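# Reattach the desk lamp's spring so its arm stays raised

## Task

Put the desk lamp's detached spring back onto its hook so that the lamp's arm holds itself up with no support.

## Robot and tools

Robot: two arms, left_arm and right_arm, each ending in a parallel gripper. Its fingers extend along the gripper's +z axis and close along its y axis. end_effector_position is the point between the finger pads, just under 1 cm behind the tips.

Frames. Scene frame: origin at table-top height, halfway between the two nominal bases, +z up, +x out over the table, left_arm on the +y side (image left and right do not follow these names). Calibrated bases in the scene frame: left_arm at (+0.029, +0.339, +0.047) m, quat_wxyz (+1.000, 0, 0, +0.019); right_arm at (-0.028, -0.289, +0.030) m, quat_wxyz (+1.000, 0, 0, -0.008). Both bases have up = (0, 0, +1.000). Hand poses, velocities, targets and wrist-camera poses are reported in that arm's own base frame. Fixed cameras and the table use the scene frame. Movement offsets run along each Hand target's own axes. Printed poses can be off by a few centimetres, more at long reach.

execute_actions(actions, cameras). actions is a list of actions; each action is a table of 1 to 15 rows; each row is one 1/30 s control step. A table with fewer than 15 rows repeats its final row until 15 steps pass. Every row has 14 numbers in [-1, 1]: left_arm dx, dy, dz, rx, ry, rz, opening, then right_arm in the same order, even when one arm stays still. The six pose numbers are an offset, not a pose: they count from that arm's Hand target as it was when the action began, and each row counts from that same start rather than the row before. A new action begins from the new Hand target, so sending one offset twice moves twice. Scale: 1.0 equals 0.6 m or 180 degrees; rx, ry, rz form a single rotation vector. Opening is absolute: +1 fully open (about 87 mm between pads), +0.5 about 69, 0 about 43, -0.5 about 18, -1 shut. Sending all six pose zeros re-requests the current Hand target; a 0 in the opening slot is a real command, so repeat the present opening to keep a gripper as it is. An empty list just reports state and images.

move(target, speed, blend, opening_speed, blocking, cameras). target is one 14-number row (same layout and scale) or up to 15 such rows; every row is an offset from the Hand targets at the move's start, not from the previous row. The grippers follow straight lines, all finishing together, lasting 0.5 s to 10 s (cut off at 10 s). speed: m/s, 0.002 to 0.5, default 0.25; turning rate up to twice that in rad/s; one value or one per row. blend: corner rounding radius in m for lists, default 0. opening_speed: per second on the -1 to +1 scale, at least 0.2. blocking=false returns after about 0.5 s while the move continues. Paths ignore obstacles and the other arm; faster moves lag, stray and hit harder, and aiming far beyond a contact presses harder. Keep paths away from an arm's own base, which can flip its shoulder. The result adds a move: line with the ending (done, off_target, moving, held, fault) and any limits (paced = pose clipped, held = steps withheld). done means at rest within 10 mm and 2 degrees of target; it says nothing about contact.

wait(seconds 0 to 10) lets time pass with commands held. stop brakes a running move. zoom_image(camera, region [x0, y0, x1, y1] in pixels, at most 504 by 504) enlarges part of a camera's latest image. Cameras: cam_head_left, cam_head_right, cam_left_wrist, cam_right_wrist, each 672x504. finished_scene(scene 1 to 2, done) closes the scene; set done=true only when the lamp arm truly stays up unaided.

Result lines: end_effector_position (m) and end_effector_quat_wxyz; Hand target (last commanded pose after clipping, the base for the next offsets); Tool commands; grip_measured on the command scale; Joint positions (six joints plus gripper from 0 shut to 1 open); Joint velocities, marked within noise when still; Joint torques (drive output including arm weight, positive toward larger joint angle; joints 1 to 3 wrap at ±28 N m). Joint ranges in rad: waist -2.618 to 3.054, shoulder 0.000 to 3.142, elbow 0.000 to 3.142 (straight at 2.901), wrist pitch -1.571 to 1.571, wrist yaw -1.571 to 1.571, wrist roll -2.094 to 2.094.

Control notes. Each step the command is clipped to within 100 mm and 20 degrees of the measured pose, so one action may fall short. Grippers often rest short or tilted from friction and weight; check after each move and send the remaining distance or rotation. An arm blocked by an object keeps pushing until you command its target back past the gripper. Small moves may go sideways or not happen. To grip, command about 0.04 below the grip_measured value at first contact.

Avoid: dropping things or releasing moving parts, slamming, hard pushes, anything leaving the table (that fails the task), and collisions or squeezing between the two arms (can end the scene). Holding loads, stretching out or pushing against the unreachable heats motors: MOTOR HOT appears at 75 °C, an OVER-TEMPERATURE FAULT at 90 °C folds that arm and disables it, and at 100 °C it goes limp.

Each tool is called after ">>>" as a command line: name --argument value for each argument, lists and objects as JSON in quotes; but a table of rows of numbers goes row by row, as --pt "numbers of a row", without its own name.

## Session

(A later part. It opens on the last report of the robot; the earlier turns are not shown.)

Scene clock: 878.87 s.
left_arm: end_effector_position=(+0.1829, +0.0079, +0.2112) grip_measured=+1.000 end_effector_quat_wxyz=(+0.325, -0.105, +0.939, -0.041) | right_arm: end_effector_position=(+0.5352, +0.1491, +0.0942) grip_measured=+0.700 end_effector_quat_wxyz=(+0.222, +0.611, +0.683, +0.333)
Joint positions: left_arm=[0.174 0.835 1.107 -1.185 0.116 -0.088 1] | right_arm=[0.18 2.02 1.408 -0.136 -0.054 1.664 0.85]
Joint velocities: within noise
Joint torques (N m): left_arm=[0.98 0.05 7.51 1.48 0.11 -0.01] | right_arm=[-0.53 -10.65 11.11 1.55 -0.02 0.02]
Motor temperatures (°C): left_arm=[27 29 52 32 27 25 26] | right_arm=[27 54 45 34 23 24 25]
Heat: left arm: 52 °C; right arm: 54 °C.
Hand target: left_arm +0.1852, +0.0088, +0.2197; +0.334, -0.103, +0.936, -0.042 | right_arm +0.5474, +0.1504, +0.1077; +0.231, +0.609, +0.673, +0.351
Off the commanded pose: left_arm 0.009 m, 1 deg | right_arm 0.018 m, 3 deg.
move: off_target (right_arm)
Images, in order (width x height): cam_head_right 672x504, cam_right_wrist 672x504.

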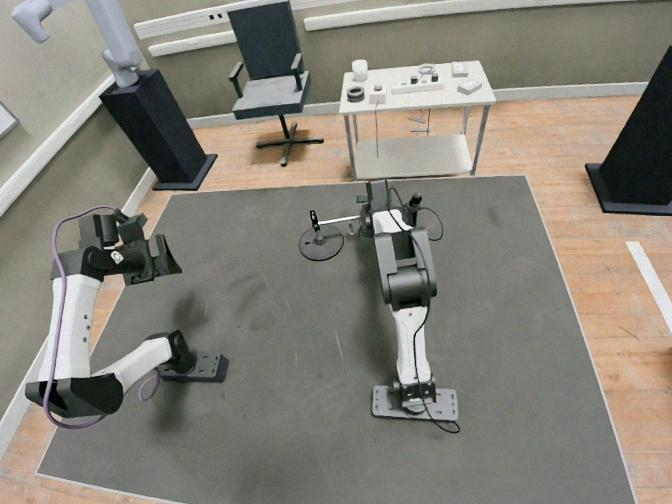

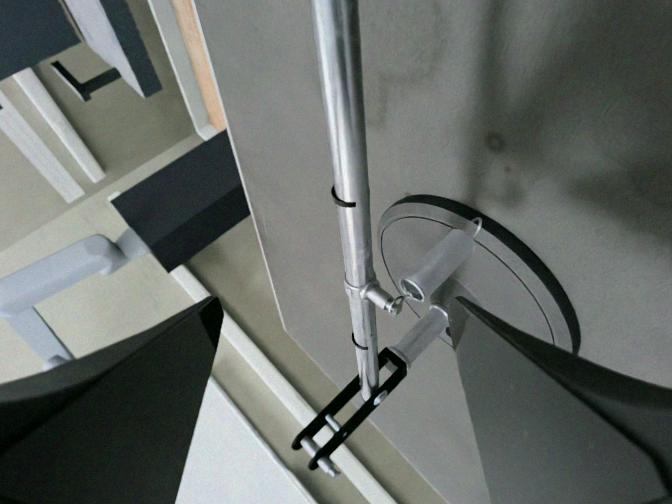

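>>> move --target '[0,0,0,0,0,0,1,0,0.004,0.11,0,0,0,0.7]' --speed 0.1 --cameras '["cam_right_wrist","cam_head_right"]'

Scene clock: 883.93 s.
left_arm: end_effector_position=(+0.1829, +0.0079, +0.2112) grip_measured=+1.000 end_effector_quat_wxyz=(+0.325, -0.105, +0.939, -0.041) | right_arm: end_effector_position=(+0.5867, +0.1584, +0.0546) grip_measured=+0.700 end_effector_quat_wxyz=(+0.222, +0.611, +0.682, +0.334)
Joint positions: left_arm=[0.174 0.835 1.107 -1.185 0.116 -0.088 1] | right_arm=[0.18 2.264 1.628 -0.11 -0.054 1.665 0.85]
Joint velocities: within noise
Joint torques (N m): left_arm=[0.96 0.06 7.5 1.47 0.12 -0.01] | right_arm=[0.17 -12.48 11.04 1.53 0.05 0.07]
Motor temperatures (°C): left_arm=[27 29 52 32 27 25 26] | right_arm=[27 54 47 34 23 24 25]
Heat: left arm: 52 °C; right arm: 54 °C.
Hand target: left_arm +0.1852, +0.0088, +0.2197; +0.334, -0.103, +0.936, -0.042 | right_arm +0.5977, +0.1631, +0.0666; +0.231, +0.609, +0.673, +0.351
Off the commanded pose: left_arm 0.009 m, 1 deg | right_arm 0.017 m, 2 deg.
move: off_target (right_arm)
Images, in order (width x height): cam_head_right 672x504, cam_right_wrist 672x504.

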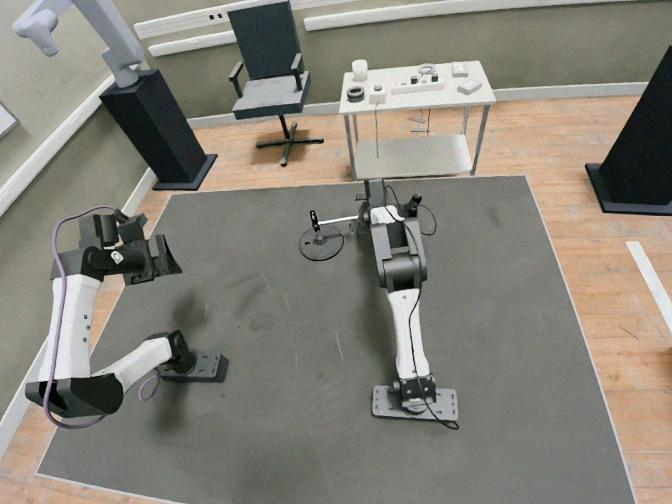

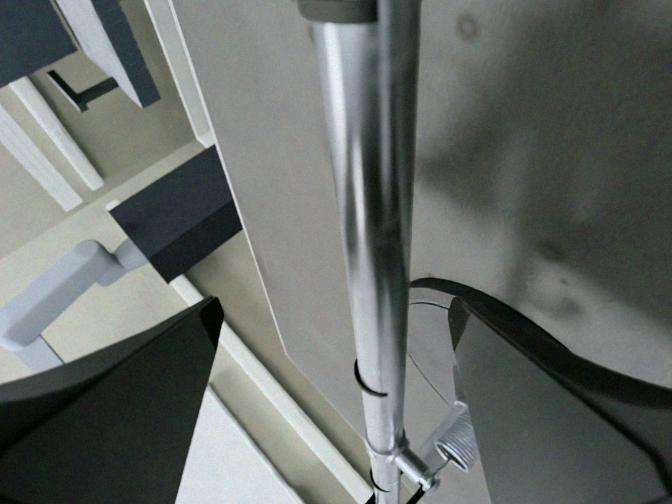

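>>> move --pt "0 0 0 0 0 0 1 0 -0.018 -0.03 0 0 0 0.7" --pt "0 0 0 0 0 0 1 0 -0.018 -0.03 0 0 0 -1" --speed 0.1 --opening_speed 1.5 --cameras '["cam_right_wrist","cam_head_right"]'

Scene clock: 891.67 s.
left_arm: end_effector_position=(+0.1829, +0.0079, +0.2112) grip_measured=+1.000 end_effector_quat_wxyz=(+0.325, -0.105, +0.939, -0.041) | right_arm: end_effector_position=(+0.5751, +0.1564, +0.0466) grip_measured=-0.665 end_effector_quat_wxyz=(+0.223, +0.606, +0.689, +0.330)
Joint positions: left_arm=[0.174 0.835 1.107 -1.185 0.116 -0.088 1] | right_arm=[0.18 2.238 1.557 -0.072 -0.054 1.647 0.167]
Joint velocities: within noise
Joint torques (N m): left_arm=[0.98 0.06 7.5 1.47 0.12 -0.01] | right_arm=[0.17 -17.31 6.42 1.53 0.04 0.27]
Motor temperatures (°C): left_arm=[27 29 52 32 27 25 26] | right_arm=[27 56 47 34 23 24 25]
Heat: left arm: 52 °C; right arm: 56 °C.
Hand target: left_arm +0.1852, +0.0088, +0.2197; +0.334, -0.103, +0.936, -0.042 | right_arm +0.5772, +0.1595, +0.0702; +0.230, +0.609, +0.673, +0.351
Off the commanded pose: left_arm 0.009 m, 1 deg | right_arm 0.024 m, 3 deg.
move: off_target (right_arm); target 2's new opening was sent with right_arm's hand 0.024 m and 3 deg from that target
Images, in order (width x height): cam_head_right 672x504, cam_right_wrist 672x504.

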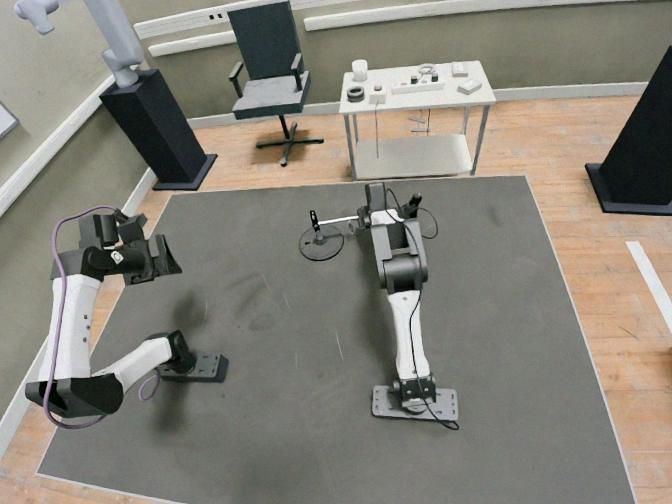

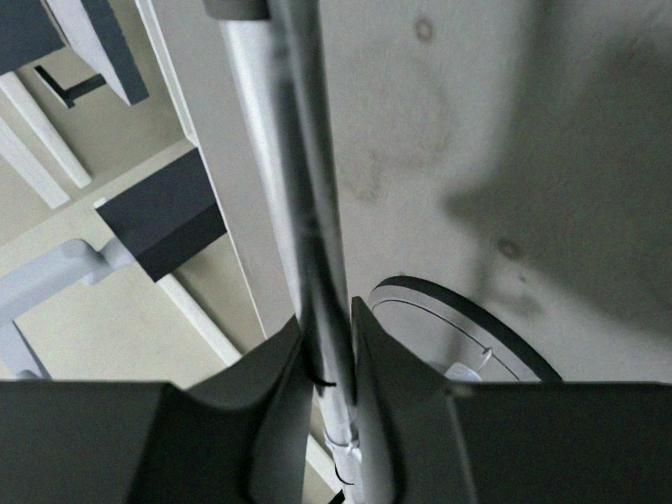

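>>> move --target '[0,0,0,0,0,0,1,0.026,-0.13,-0.14,0,0,0,-1]' --speed 0.1 --cameras '["cam_right_wrist","cam_head_right"]'

Scene clock: 898.50 s.
left_arm: end_effector_position=(+0.1829, +0.0079, +0.2112) grip_measured=+1.000 end_effector_quat_wxyz=(+0.325, -0.105, +0.939, -0.041) | right_arm: end_effector_position=(+0.4680, +0.1386, +0.0457) grip_measured=-0.696 end_effector_quat_wxyz=(+0.230, +0.649, +0.651, +0.321)
Joint positions: left_arm=[0.174 0.835 1.107 -1.185 0.116 -0.088 1] | right_arm=[0.218 1.874 0.982 0.132 0.037 1.769 0.152]
Joint velocities: within noise
Joint torques (N m): left_arm=[0.98 0.05 7.5 1.47 0.12 -0.01] | right_arm=[1.81 -14.39 5.64 1.55 -0.43 -0.71]
Motor temperatures (°C): left_arm=[27 29 52 32 27 25 26] | right_arm=[27 57 46 34 23 24 26]
Heat: left arm: 52 °C; right arm: 57 °C.
Hand target: left_arm +0.1852, +0.0088, +0.2197; +0.334, -0.103, +0.936, -0.042 | right_arm +0.4616, +0.1577, +0.0677; +0.231, +0.608, +0.673, +0.351
Off the commanded pose: left_arm 0.009 m, 1 deg | right_arm 0.030 m, 6 deg.
move: off_target (right_arm)
Images, in order (width x height): cam_head_right 672x504, cam_right_wrist 672x504.

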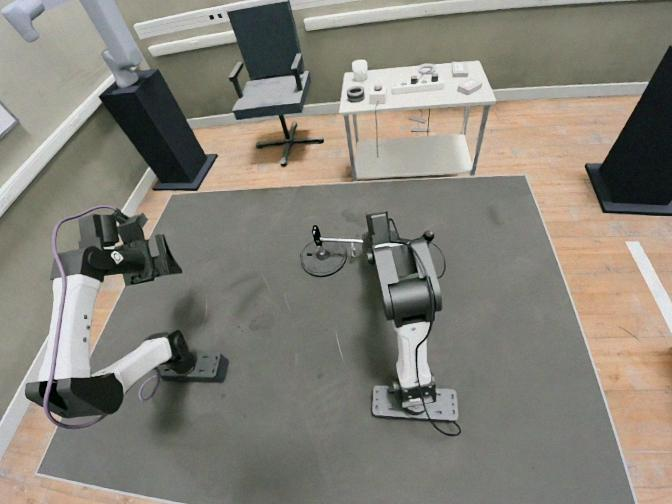

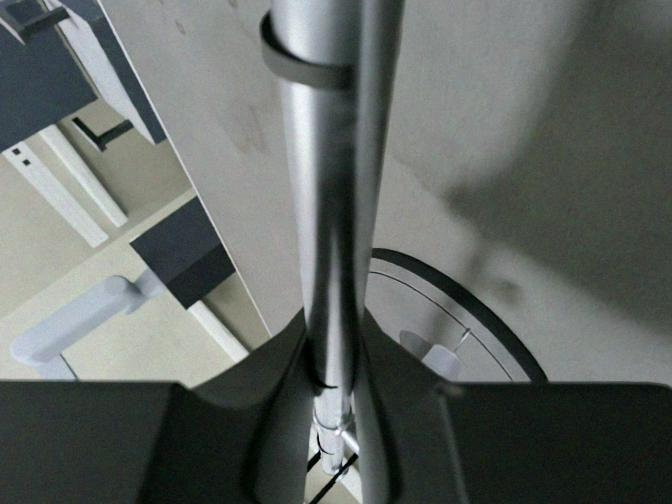

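>>> move --pt "0 0 0 0 0 0 1 0.023 0.1 -0.075 0.014 -0.09 -0.103 -1" --pt "0 0 0 0 0 0 1 0.096 0.18 -0.13 0.028 -0.181 -0.206 -1" --pt "0 0 0 0 0 0 1 0.2 0.228 -0.162 0.042 -0.271 -0.308 -1" --speed 0.07 --blend 0.02

Scene clock: 917.07 s.
left_arm: end_effector_position=(+0.1829, +0.0079, +0.2112) grip_measured=+1.000 end_effector_quat_wxyz=(+0.325, -0.105, +0.939, -0.041) | right_arm: end_effector_position=(+0.4677, +0.2458, +0.2126) grip_measured=-0.701 end_effector_quat_wxyz=(+0.553, +0.335, +0.751, -0.131)
Joint positions: left_arm=[0.174 0.835 1.107 -1.185 0.116 -0.088 1] | right_arm=[0.765 2.388 2.502 -1.299 1.18 1.344 0.15]
Joint velocities: within noise
Joint torques (N m): left_arm=[0.98 0.05 7.5 1.47 0.12 -0.01] | right_arm=[2.48 -16.12 13.26 0.63 0.8 -0.38]
Motor temperatures (°C): left_arm=[27 29 52 32 27 25 26] | right_arm=[27 58 48 34 23 24 26]
Heat: left arm: 52 °C; right arm: 58 °C.
Hand target: left_arm +0.1852, +0.0088, +0.2197; +0.334, -0.103, +0.936, -0.042 | right_arm +0.4616, +0.2585, +0.2476; +0.572, +0.335, +0.741, -0.107
Off the commanded pose: left_arm 0.009 m, 1 deg | right_arm 0.038 m, 4 deg.
move: off_target (right_arm)

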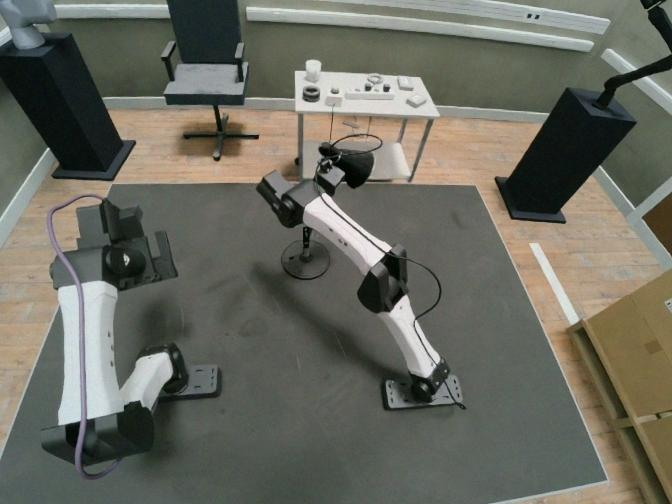

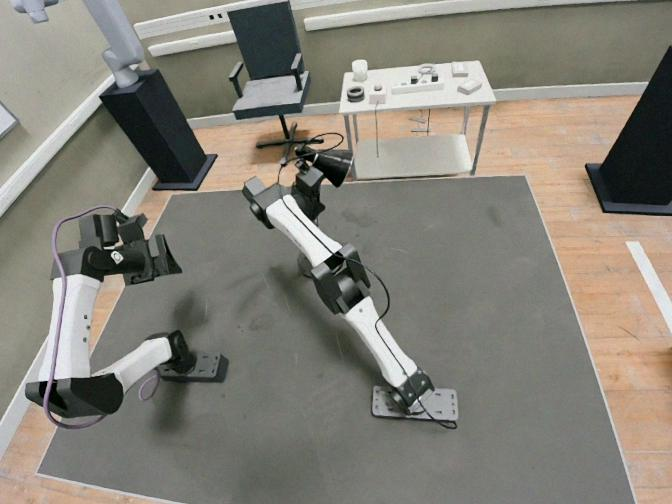

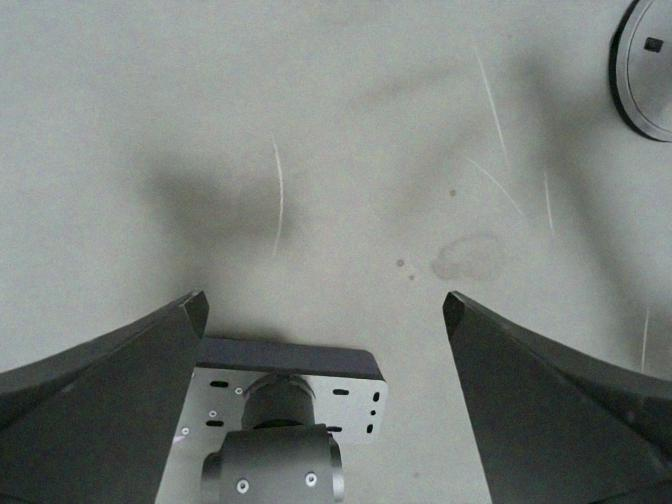

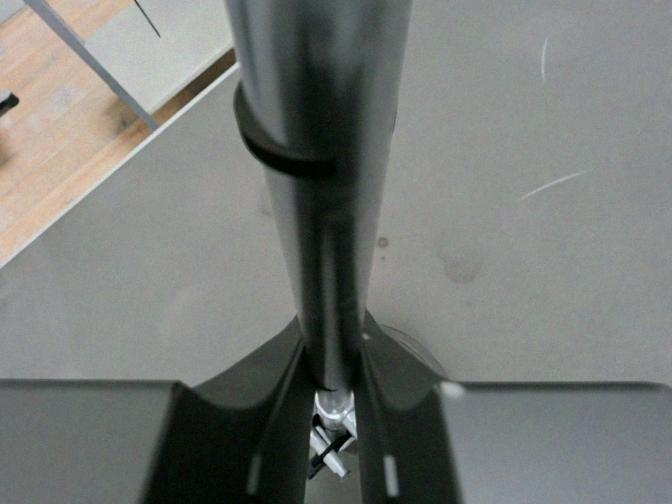

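>>> zoom_image --camera "cam_right_wrist" --region '[280, 370, 400, 504]'

>>> zoom_image --camera "cam_head_left" --region '[240, 130, 400, 300]'

Scaled by 3.761 from the camera's 672x504 image, which has a finer 960x720 frame.

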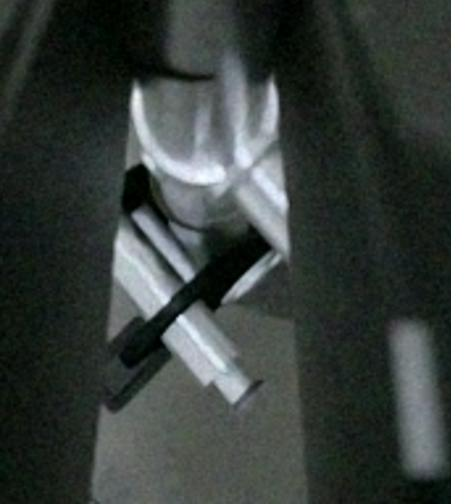

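Scaled by 2.965 from the camera's 672x504 image, which has a finer 960x720 frame.

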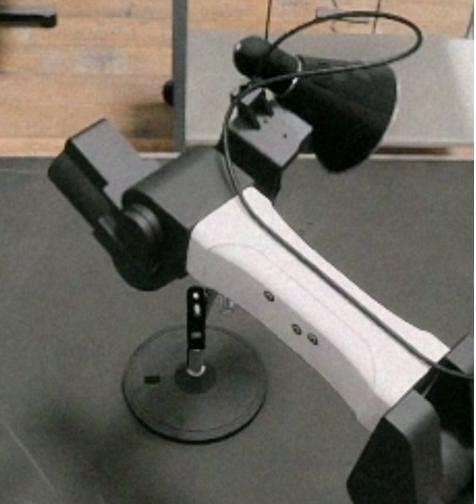

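>>> move --pt "0 0 0 0 0 0 1 0 0 0 -0.12 -0.02 -0.012 -0.72" --pt "0 0 0 0 0 0 1 0 0 0 -0.237 -0.04 -0.025 -0.72" --speed 0.15 --blend 0.01

>>> zoom_image --camera "cam_head_left" --region '[240, 130, 400, 300]'

Scene clock: 941.83 s.
left_arm: end_effector_position=(+0.1829, +0.0079, +0.2112) grip_measured=+1.000 end_effector_quat_wxyz=(+0.325, -0.105, +0.939, -0.041) | right_arm: end_effector_position=(+0.4641, +0.2563, +0.2146) grip_measured=-0.699 end_effector_quat_wxyz=(+0.671, +0.075, +0.731, +0.100)
Joint positions: left_arm=[0.174 0.835 1.107 -1.185 0.116 -0.088 1] | right_arm=[0.682 1.764 1.132 0.533 0.634 0.309 0.151]
Joint velocities: within noise
Joint torques (N m): left_arm=[0.96 0.05 7.5 1.47 0.12 -0.01] | right_arm=[-0.46 -14.19 7.42 2.05 -0.38 -0.39]
Motor temperatures (°C): left_arm=[27 29 52 32 27 25 26] | right_arm=[27 65 54 33 24 24 27]
Heat: left arm: 52 °C; right arm: 65 °C.
Hand target: left_arm +0.1852, +0.0088, +0.2197; +0.334, -0.103, +0.936, -0.042 | right_arm +0.4616, +0.2586, +0.2476; +0.694, +0.069, +0.705, +0.128
Off the commanded pose: left_arm 0.009 m, 1 deg | right_arm 0.033 m, 5 deg.
move: off_target (right_arm); blend cut to 0 m at target 1

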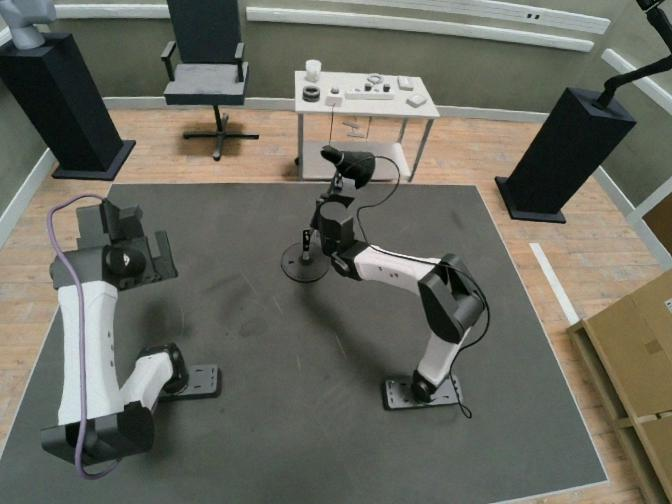

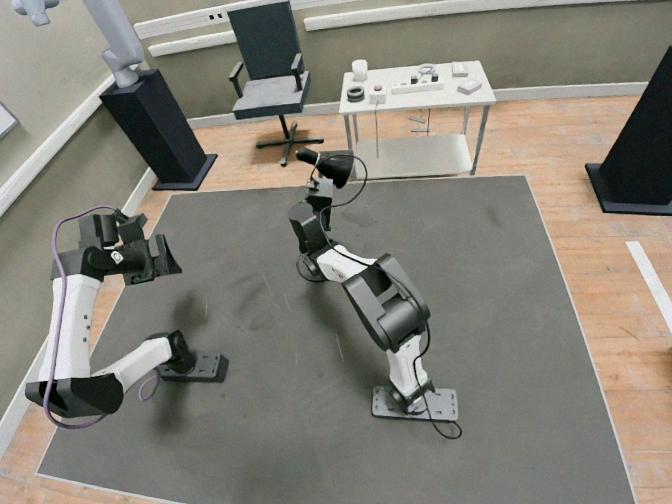

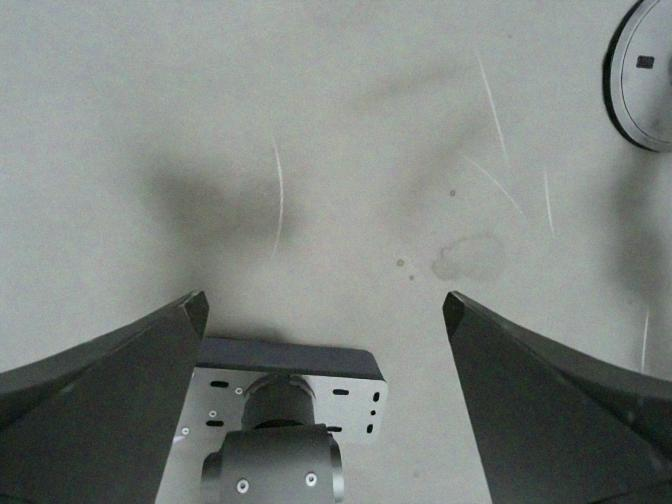

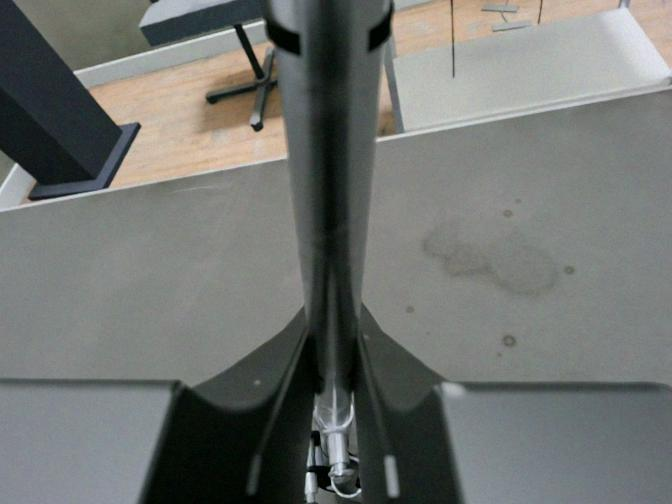

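Scaled by 2.965 from the camera's 672x504 image, which has a finer 960x720 frame.

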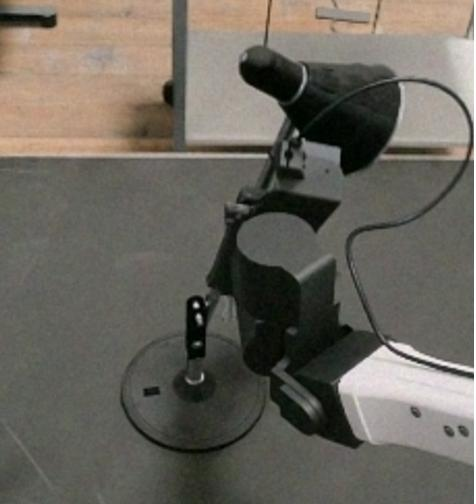

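>>> move --target '[0.102,-0.475,0.337,0.408,-0.359,0.121,0.3,0,0,0,-0.158,-0.027,-0.017,-0.72]' --speed 0.25

>>> zoom_image --camera "cam_left_wrist" --region '[180, 20, 500, 360]'

Scene clock: 961.10 s.
left_arm: end_effector_position=(+0.3087, -0.2844, +0.0615) grip_measured=+0.300 end_effector_quat_wxyz=(+0.587, +0.360, +0.615, -0.384) | right_arm: end_effector_position=(+0.4623, +0.2580, +0.2187) grip_measured=-0.676 end_effector_quat_wxyz=(+0.689, -0.103, +0.667, +0.266)
Joint positions: left_arm=[-0.5 2.009 0.434 1.555 0.61 -0.039 0.65] | right_arm=[0.477 1.745 0.931 0.903 -0.044 0.218 0.162]
Joint velocities: within noise
Joint torques (N m): left_arm=[0.92 -5.14 3.95 2.1 0.09 -0.01] | right_arm=[-0.87 -10.06 7.42 2.51 -0.35 -0.35]
Motor temperatures (°C): left_arm=[27 29 51 33 27 25 26] | right_arm=[27 66 51 37 23 24 27]
Heat: left arm: 51 °C; right arm: 66 °C.
Hand target: left_arm +0.3142, -0.2847, +0.0675; +0.692, +0.296, +0.500, -0.427 | right_arm +0.4615, +0.2585, +0.2477; +0.722, -0.117, +0.624, +0.276
Off the commanded pose: left_arm 0.008 m, 31 deg; orientation clipped | right_arm 0.029 m, 6 deg.
joint sent to its limit (left arm) — joint 4 (wrist pitch), upper limit. The joint targets are off in orientation, not in position.
move: off_target (left_arm, right_arm); limits=paced

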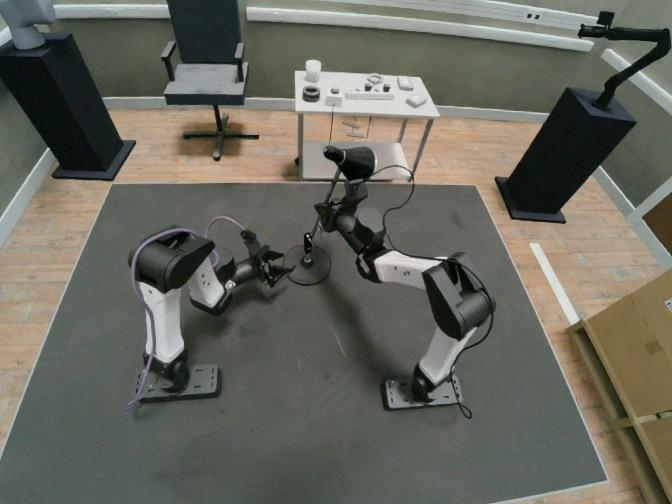

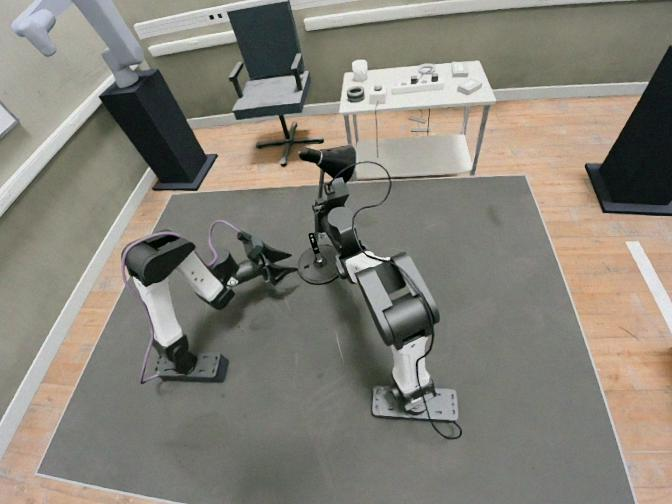

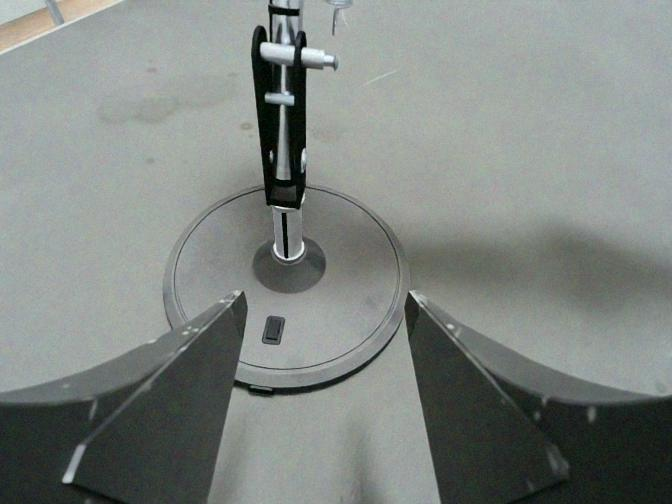

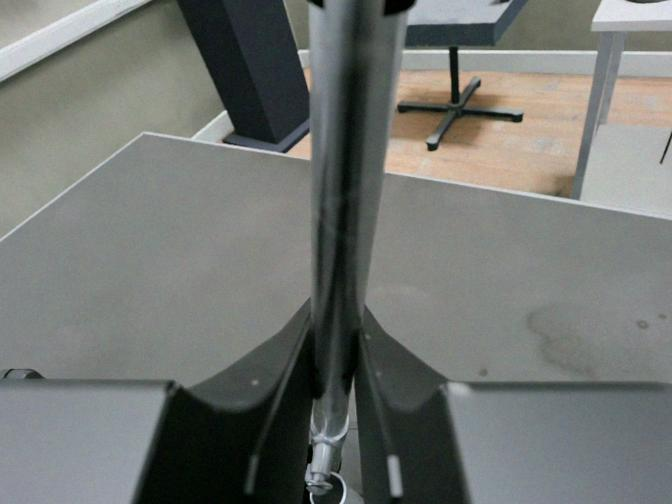

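Scaled by 1.482 from the camera's 672x504 image, which has a finer 960x720 frame.

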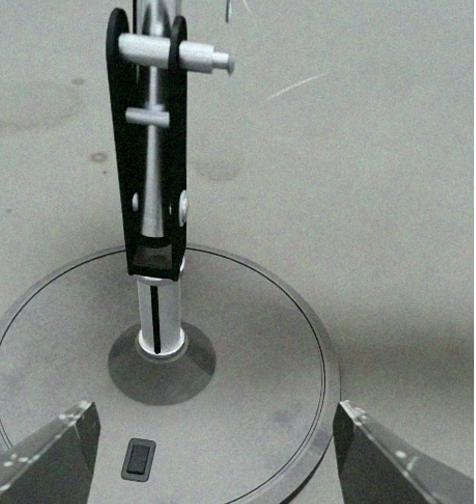

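>>> move --target '[-0.1,0,0.04,0,0.083,0,0.3,0,0,0,0,0,0,-0.72]' --speed 0.15 --cameras '["cam_left_wrist","cam_head_left"]'

Scene clock: 971.73 s.
left_arm: end_effector_position=(+0.3123, -0.2855, +0.1174) grip_measured=+0.300 end_effector_quat_wxyz=(+0.609, +0.353, +0.597, -0.386) | right_arm: end_effector_position=(+0.4624, +0.2580, +0.2185) grip_measured=-0.676 end_effector_quat_wxyz=(+0.689, -0.103, +0.667, +0.265)
Joint positions: left_arm=[-0.5 1.776 0.451 1.372 0.6 -0.056 0.65] | right_arm=[0.477 1.745 0.931 0.903 -0.044 0.218 0.162]
Joint velocities: within noise
Joint torques (N m): left_arm=[0.05 -7.06 5.12 1.82 -0.11 -0.18] | right_arm=[-0.88 -10.06 7.39 2.51 -0.34 -0.35]
Motor temperatures (°C): left_arm=[27 30 49 35 27 25 26] | right_arm=[27 62 50 38 23 24 27]
Heat: left arm: 49 °C; right arm: 62 °C.
Hand target: left_arm +0.3167, -0.2870, +0.1321; +0.622, +0.349, +0.586, -0.385 | right_arm +0.4616, +0.2585, +0.2475; +0.722, -0.117, +0.624, +0.275
Off the commanded pose: left_arm 0.015 m, 2 deg | right_arm 0.029 m, 7 deg.
move: off_target (left_arm, right_arm)
Images, in order (width x height): cam_head_left 672x504, cam_left_wrist 672x504.

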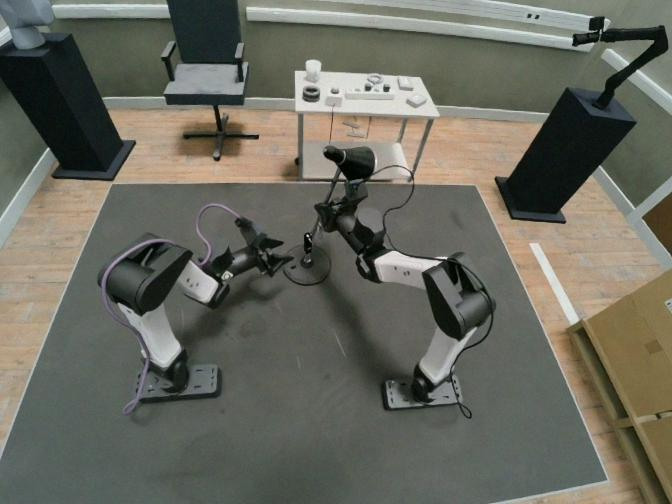

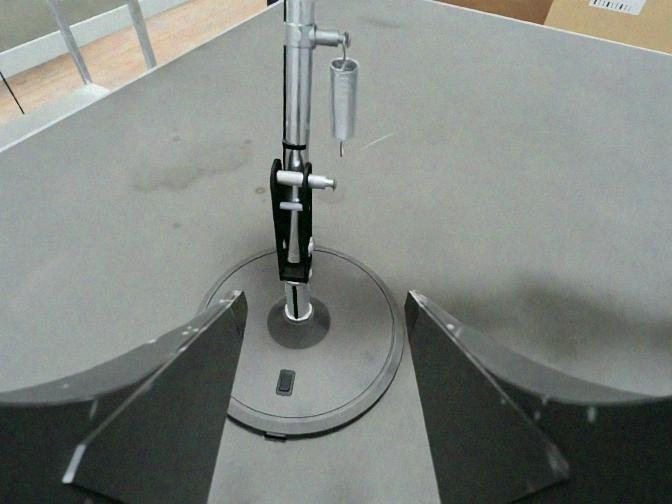

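>>> move --target '[-0.02,0,0.12,0,0,0,0.4,0,0,0,0,0,0,-0.72]' --speed 0.12 --cameras '["cam_left_wrist","cam_head_left"]'

Scene clock: 992.13 s.
left_arm: end_effector_position=(+0.3460, -0.3455, +0.1445) grip_measured=+0.400 end_effector_quat_wxyz=(+0.616, +0.350, +0.590, -0.387) | right_arm: end_effector_position=(+0.4623, +0.2581, +0.2185) grip_measured=-0.676 end_effector_quat_wxyz=(+0.689, -0.103, +0.667, +0.266)
Joint positions: left_arm=[-0.614 1.85 0.717 1.199 0.481 -0.056 0.7] | right_arm=[0.477 1.745 0.931 0.903 -0.044 0.218 0.162]
Joint velocities: within noise
Joint torques (N m): left_arm=[-0.47 -5.79 6.34 1.84 -0.1 -0.07] | right_arm=[-0.87 -10.07 7.41 2.5 -0.35 -0.35]
Motor temperatures (°C): left_arm=[27 32 48 34 27 25 26] | right_arm=[27 57 49 39 23 24 27]
Heat: left arm: 48 °C; right arm: 57 °C.
Hand target: left_arm +0.3497, -0.3498, +0.1492; +0.622, +0.349, +0.586, -0.385 | right_arm +0.4615, +0.2586, +0.2475; +0.722, -0.117, +0.624, +0.276
Off the commanded pose: left_arm 0.007 m, 1 deg | right_arm 0.029 m, 6 deg.
move: off_target (right_arm)
Images, in order (width x height): cam_head_left 672x504, cam_left_wrist 672x504.

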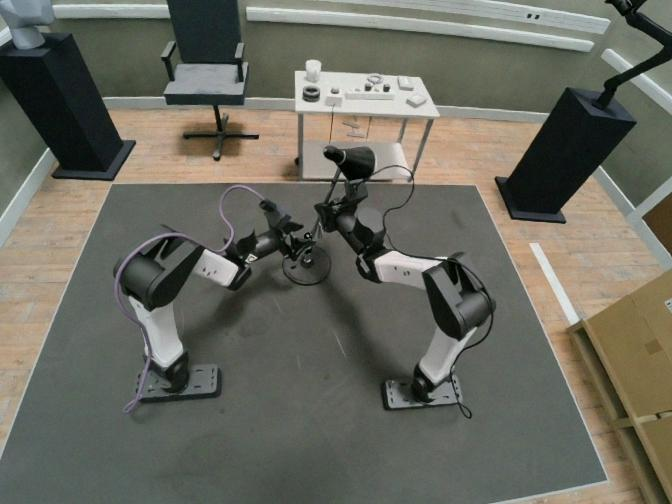

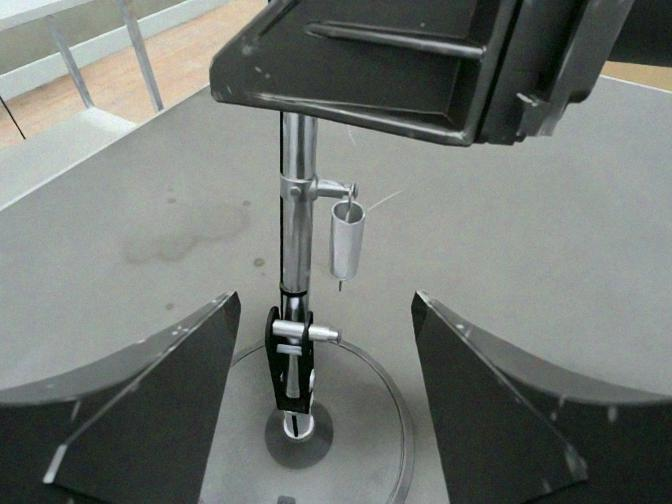

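>>> move --target '[0.02,-0.007,0.048,0,0,0,0.3,0,0,0,0,0,0,-0.72]' --speed 0.1 --cameras '["cam_left_wrist","cam_right_wrist"]'

Scene clock: 997.63 s.
left_arm: end_effector_position=(+0.3554, -0.3734, +0.1333) grip_measured=+0.300 end_effector_quat_wxyz=(+0.614, +0.349, +0.593, -0.388) | right_arm: end_effector_position=(+0.4623, +0.2581, +0.2185) grip_measured=-0.676 end_effector_quat_wxyz=(+0.689, -0.103, +0.667, +0.266)
Joint positions: left_arm=[-0.663 1.953 0.814 1.198 0.432 -0.056 0.65] | right_arm=[0.477 1.745 0.931 0.903 -0.044 0.218 0.162]
Joint velocities: within noise
Joint torques (N m): left_arm=[-0.49 -6.49 6.45 1.9 -0.1 -0.03] | right_arm=[-0.87 -10.06 7.41 2.5 -0.35 -0.35]
Motor temperatures (°C): left_arm=[27 32 48 35 27 25 26] | right_arm=[27 56 49 39 23 24 27]
Heat: left arm: 48 °C; right arm: 56 °C.
Hand target: left_arm +0.3593, -0.3782, +0.1393; +0.622, +0.349, +0.586, -0.385 | right_arm +0.4615, +0.2586, +0.2475; +0.722, -0.117, +0.624, +0.276
Off the commanded pose: left_arm 0.009 m, 1 deg | right_arm 0.029 m, 6 deg.
move: off_target (right_arm)
Images, in order (width x height): cam_left_wrist 672x504, cam_right_wrist 672x504.

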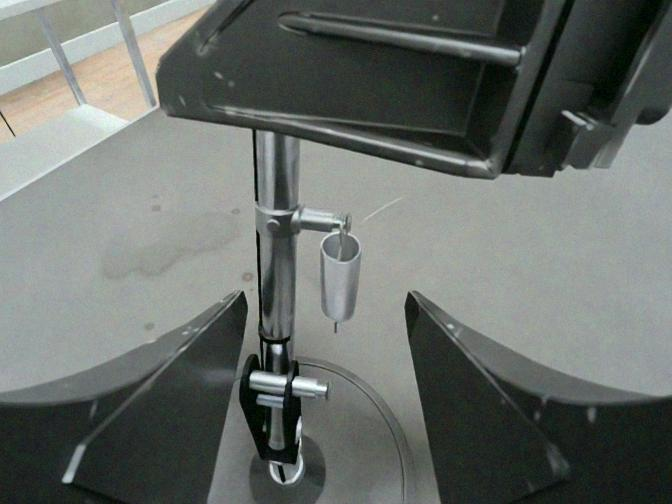

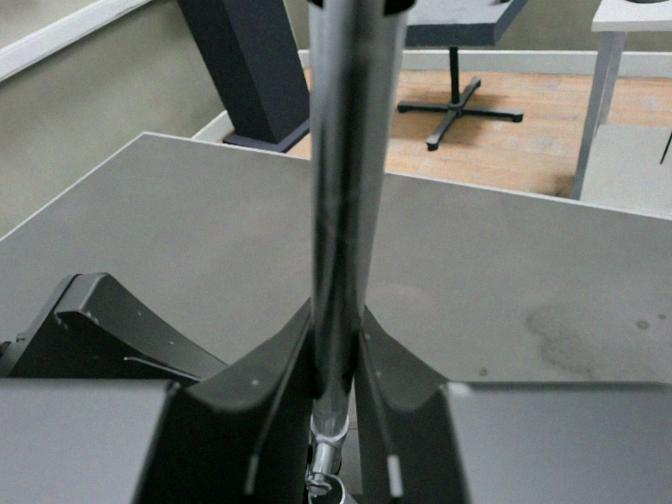

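>>> move --pt "-0.007 -0.002 0.004 0 0 0 0.3 0 0 0 0 0 0 -0.72" --pt "-0.007 -0.002 0.004 0 0 0 -1 0 0 0 0 0 0 -0.72" --speed 0.1 --opening_speed 1.2 --cameras '["cam_left_wrist"]'

>>> zoom_image --camera "cam_left_wrist" --region '[220, 180, 460, 420]'

Scene clock: 1010.20 s.
left_arm: end_effector_position=(+0.3671, -0.3692, +0.1331) grip_measured=-0.626 end_effector_quat_wxyz=(+0.625, +0.337, +0.603, -0.363) | right_arm: end_effector_position=(+0.4615, +0.2594, +0.2188) grip_measured=-0.681 end_effector_quat_wxyz=(+0.688, -0.107, +0.666, +0.268)
Joint positions: left_arm=[-0.663 1.953 0.826 1.176 0.373 -0.034 0.187] | right_arm=[0.477 1.745 0.931 0.905 -0.054 0.217 0.159]
Joint velocities: within noise
Joint torques (N m): left_arm=[-0.92 -7.42 6.24 1.93 0.4 -0.24] | right_arm=[-0.88 -10.04 7.42 2.49 -0.25 -0.32]
Motor temperatures (°C): left_arm=[27 33 47 35 27 25 26] | right_arm=[27 55 48 40 23 24 27]
Heat: left arm: 47 °C; right arm: 55 °C.
Hand target: left_arm +0.3593, -0.3805, +0.1436; +0.622, +0.349, +0.586, -0.385 | right_arm +0.4616, +0.2585, +0.2475; +0.722, -0.117, +0.624, +0.276
Off the commanded pose: left_arm 0.017 m, 4 deg | right_arm 0.029 m, 6 deg.
move: off_target (left_arm, right_arm); target 2's new opening was sent with left_arm's hand 0.012 m and 2 deg from that target
Images, in order (width x height): cam_left_wrist 672x504.

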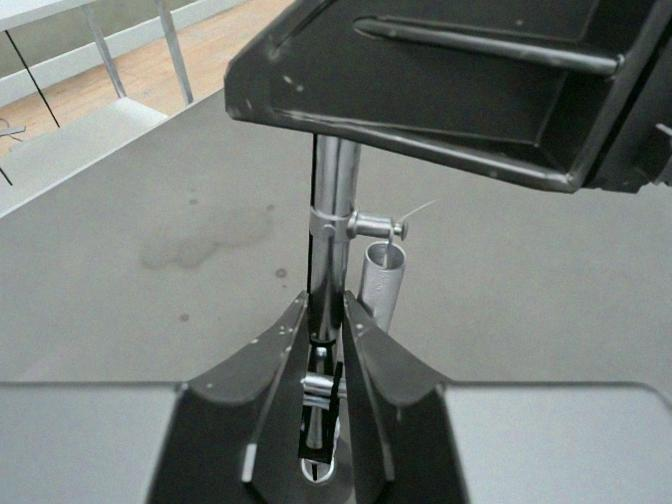

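Scaled by 2.100 from the camera's 672x504 image, which has a finer 960x720 frame.

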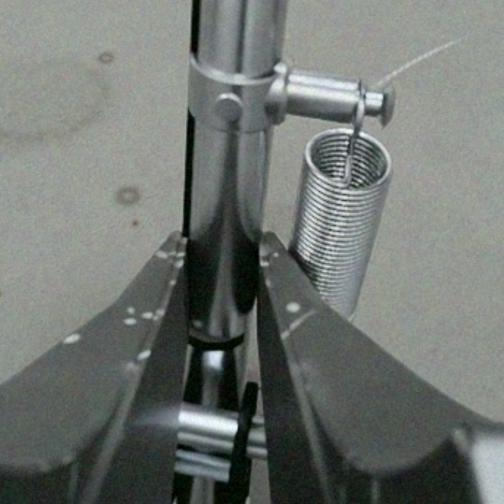

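>>> move --pt "0 0 0 0 0 0 0 0 0 0 0 0 0 -0.72" --pt "0 0 -0.06 0 0 0 0 0 0 0 0 0 0 -0.72" --pt "0 -0.02 -0.06 0 0 0 -0.35 0 0 0 0 0 0 -0.72" --speed 0.1 --opening_speed 0.8 --cameras '["cam_left_wrist"]'

Scene clock: 1020.53 s.
left_arm: end_effector_position=(+0.3393, -0.3496, +0.1209) grip_measured=-0.349 end_effector_quat_wxyz=(+0.611, +0.343, +0.610, -0.370) | right_arm: end_effector_position=(+0.4612, +0.2598, +0.2188) grip_measured=-0.682 end_effector_quat_wxyz=(+0.688, -0.108, +0.665, +0.269)
Joint positions: left_arm=[-0.656 1.888 0.685 1.226 0.402 -0.04 0.325] | right_arm=[0.477 1.745 0.931 0.905 -0.057 0.217 0.159]
Joint velocities: within noise
Joint torques (N m): left_arm=[-0.51 -9.05 4.3 2.13 0.24 -0.18] | right_arm=[-0.88 -10.03 7.43 2.5 -0.22 -0.32]
Motor temperatures (°C): left_arm=[27 34 48 36 27 25 26] | right_arm=[27 54 48 40 23 24 27]
Heat: left arm: 48 °C; right arm: 54 °C.
Hand target: left_arm +0.3321, -0.3541, +0.1414; +0.622, +0.349, +0.586, -0.385 | right_arm +0.4616, +0.2586, +0.2474; +0.722, -0.117, +0.624, +0.276
Off the commanded pose: left_arm 0.022 m, 3 deg | right_arm 0.029 m, 6 deg.
move: off_target (left_arm, right_arm); target 3's new opening was sent with left_arm's hand 0.021 m and 3 deg from that target
Images, in order (width x height): cam_left_wrist 672x504.

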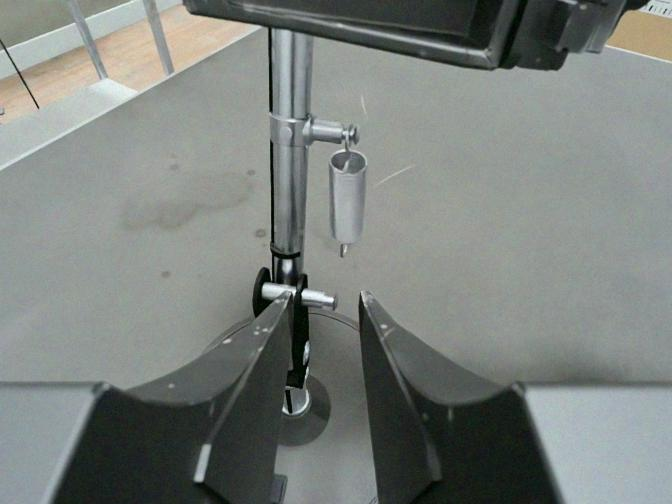

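>>> move --pt "-0.005 -0.015 0 0 0 0 -0.4 0 0 0 0 0 0 -0.72" --pt "-0.005 -0.015 0.055 0 0 0 -0.4 0 0 0 0 0 0 -0.72" --speed 0.1 --cameras '["cam_left_wrist"]'

Scene clock: 1025.87 s.
left_arm: end_effector_position=(+0.3365, -0.3820, +0.1415) grip_measured=-0.400 end_effector_quat_wxyz=(+0.617, +0.352, +0.590, -0.384) | right_arm: end_effector_position=(+0.4612, +0.2598, +0.2188) grip_measured=-0.682 end_effector_quat_wxyz=(+0.688, -0.108, +0.665, +0.269)
Joint positions: left_arm=[-0.719 1.901 0.78 1.183 0.375 -0.04 0.3] | right_arm=[0.477 1.745 0.931 0.905 -0.057 0.217 0.159]
Joint velocities: within noise
Joint torques (N m): left_arm=[-0.54 -6.24 6.5 1.9 -0.11 -0.14] | right_arm=[-0.88 -10.06 7.41 2.5 -0.22 -0.32]
Motor temperatures (°C): left_arm=[27 35 47 36 27 25 26] | right_arm=[27 54 48 40 23 24 27]
Heat: left arm: 47 °C; right arm: 54 °C.
Hand target: left_arm +0.3393, -0.3873, +0.1468; +0.622, +0.349, +0.586, -0.385 | right_arm +0.4616, +0.2585, +0.2474; +0.722, -0.117, +0.624, +0.276
Off the commanded pose: left_arm 0.008 m, 1 deg | right_arm 0.029 m, 6 deg.
move: off_target (right_arm)
Images, in order (width x height): cam_left_wrist 672x504.

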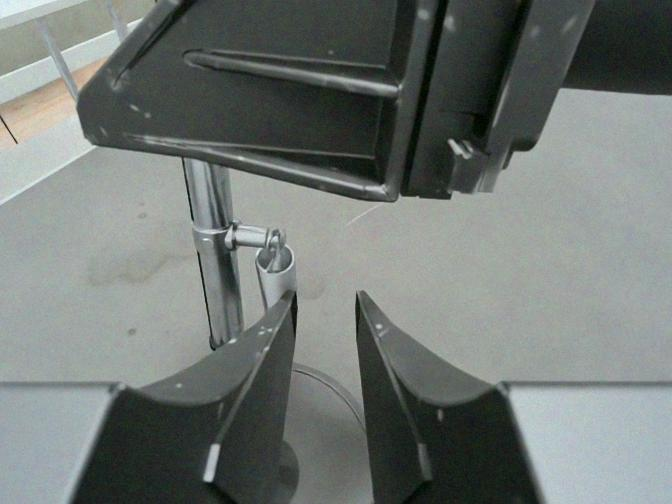

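>>> move --pt "0 0 -0.06 0 0 0 -0.4 0 0 0 0 0 0 -0.72" --pt "0 0.026 -0.06 0 0 0 -0.4 0 0 0 0 0 0 -0.72" --speed 0.1 --cameras '["cam_left_wrist"]'

Scene clock: 1029.60 s.
left_arm: end_effector_position=(+0.3325, -0.3454, +0.1200) grip_measured=-0.400 end_effector_quat_wxyz=(+0.601, +0.352, +0.610, -0.378) | right_arm: end_effector_position=(+0.4612, +0.2598, +0.2188) grip_measured=-0.682 end_effector_quat_wxyz=(+0.688, -0.108, +0.665, +0.269)
Joint positions: left_arm=[-0.644 1.865 0.664 1.211 0.44 -0.042 0.3] | right_arm=[0.477 1.745 0.931 0.905 -0.057 0.217 0.159]
Joint velocities: within noise
Joint torques (N m): left_arm=[0.51 -8.08 5.94 2.15 0.09 -0.19] | right_arm=[-0.9 -10.03 7.42 2.49 -0.21 -0.33]
Motor temperatures (°C): left_arm=[27 35 47 36 27 25 26] | right_arm=[27 53 48 40 23 24 27]
Heat: left arm: 47 °C; right arm: 53 °C.
Hand target: left_arm +0.3364, -0.3483, +0.1440; +0.622, +0.349, +0.586, -0.385 | right_arm +0.4616, +0.2585, +0.2474; +0.722, -0.117, +0.624, +0.276
Off the commanded pose: left_arm 0.025 m, 4 deg | right_arm 0.029 m, 6 deg.
move: off_target (left_arm, right_arm)
Images, in order (width x height): cam_left_wrist 672x504.

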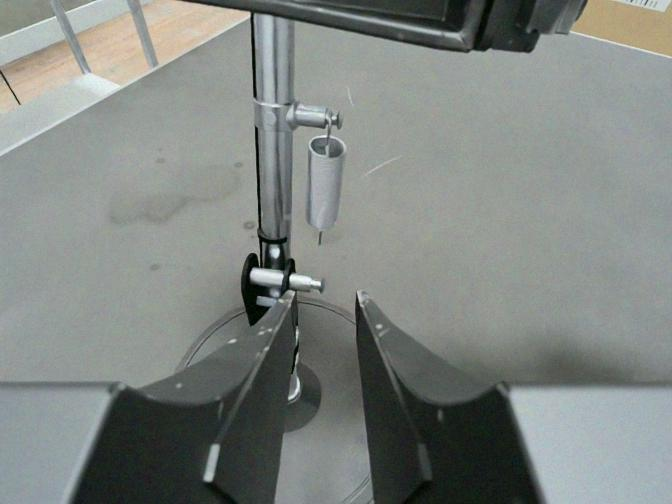

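>>> move --pt "0.015 0 0.045 0 0 0 -0.35 0 0 0 0 0 0 -0.72" --speed 0.07 --cameras '["cam_left_wrist"]'

Scene clock: 1033.73 s.
left_arm: end_effector_position=(+0.3458, -0.3672, +0.1291) grip_measured=-0.350 end_effector_quat_wxyz=(+0.613, +0.353, +0.594, -0.383) | right_arm: end_effector_position=(+0.4612, +0.2598, +0.2188) grip_measured=-0.682 end_effector_quat_wxyz=(+0.688, -0.108, +0.665, +0.269)
Joint positions: left_arm=[-0.668 1.929 0.762 1.215 0.426 -0.042 0.325] | right_arm=[0.477 1.745 0.931 0.905 -0.057 0.217 0.159]
Joint velocities: within noise
Joint torques (N m): left_arm=[-0.58 -6.19 6.3 2.02 -0.11 -0.17] | right_arm=[-0.9 -10.04 7.42 2.49 -0.21 -0.32]
Motor temperatures (°C): left_arm=[27 36 47 36 27 25 26] | right_arm=[27 53 48 40 23 24 27]
Heat: left arm: 47 °C; right arm: 53 °C.
Hand target: left_arm +0.3490, -0.3728, +0.1369; +0.622, +0.349, +0.586, -0.385 | right_arm +0.4616, +0.2585, +0.2474; +0.722, -0.117, +0.624, +0.276
Off the commanded pose: left_arm 0.010 m, 1 deg | right_arm 0.029 m, 6 deg.
move: off_target (right_arm)
Images, in order (width x height): cam_left_wrist 672x504.

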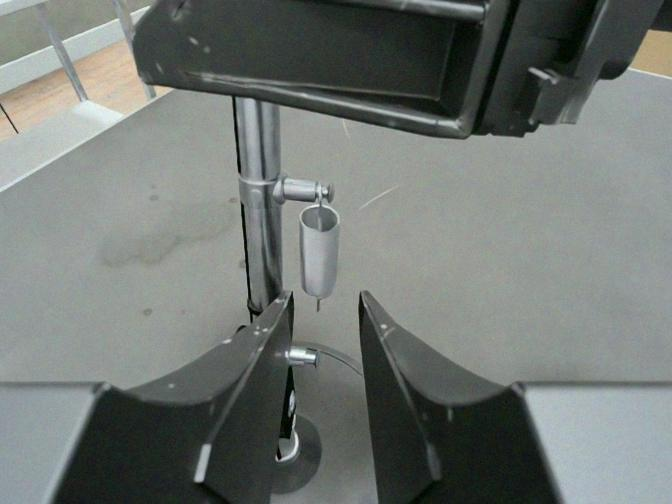

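>>> move --pt "-0.007 0 0.018 0 0 0 -0.35 0 0 0 0 0 0 -0.72" --speed 0.07 --cameras '["cam_left_wrist"]'

Scene clock: 1038.77 s.
left_arm: end_effector_position=(+0.3505, -0.3770, +0.1372) grip_measured=-0.350 end_effector_quat_wxyz=(+0.617, +0.353, +0.588, -0.385) | right_arm: end_effector_position=(+0.4612, +0.2598, +0.2188) grip_measured=-0.682 end_effector_quat_wxyz=(+0.688, -0.108, +0.665, +0.269)
Joint positions: left_arm=[-0.68 1.939 0.809 1.194 0.417 -0.043 0.325] | right_arm=[0.477 1.745 0.931 0.905 -0.057 0.217 0.159]
Joint velocities: within noise
Joint torques (N m): left_arm=[-0.55 -6.34 6.48 1.85 -0.14 -0.15] | right_arm=[-0.91 -10.03 7.41 2.49 -0.22 -0.32]
Motor temperatures (°C): left_arm=[27 36 47 36 27 25 26] | right_arm=[27 53 48 40 23 24 27]
Heat: left arm: 47 °C; right arm: 53 °C.
Hand target: left_arm +0.3540, -0.3820, +0.1418; +0.622, +0.349, +0.586, -0.385 | right_arm +0.4616, +0.2585, +0.2474; +0.722, -0.117, +0.624, +0.276
Off the commanded pose: left_arm 0.008 m, 1 deg | right_arm 0.029 m, 6 deg.
move: off_target (right_arm)
Images, in order (width x height): cam_left_wrist 672x504.

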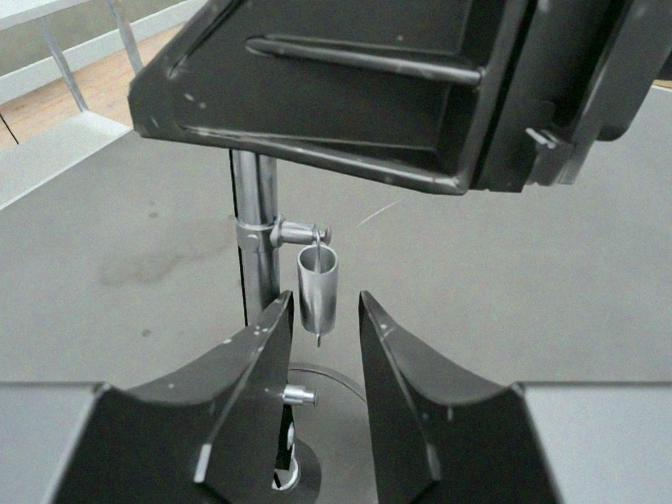

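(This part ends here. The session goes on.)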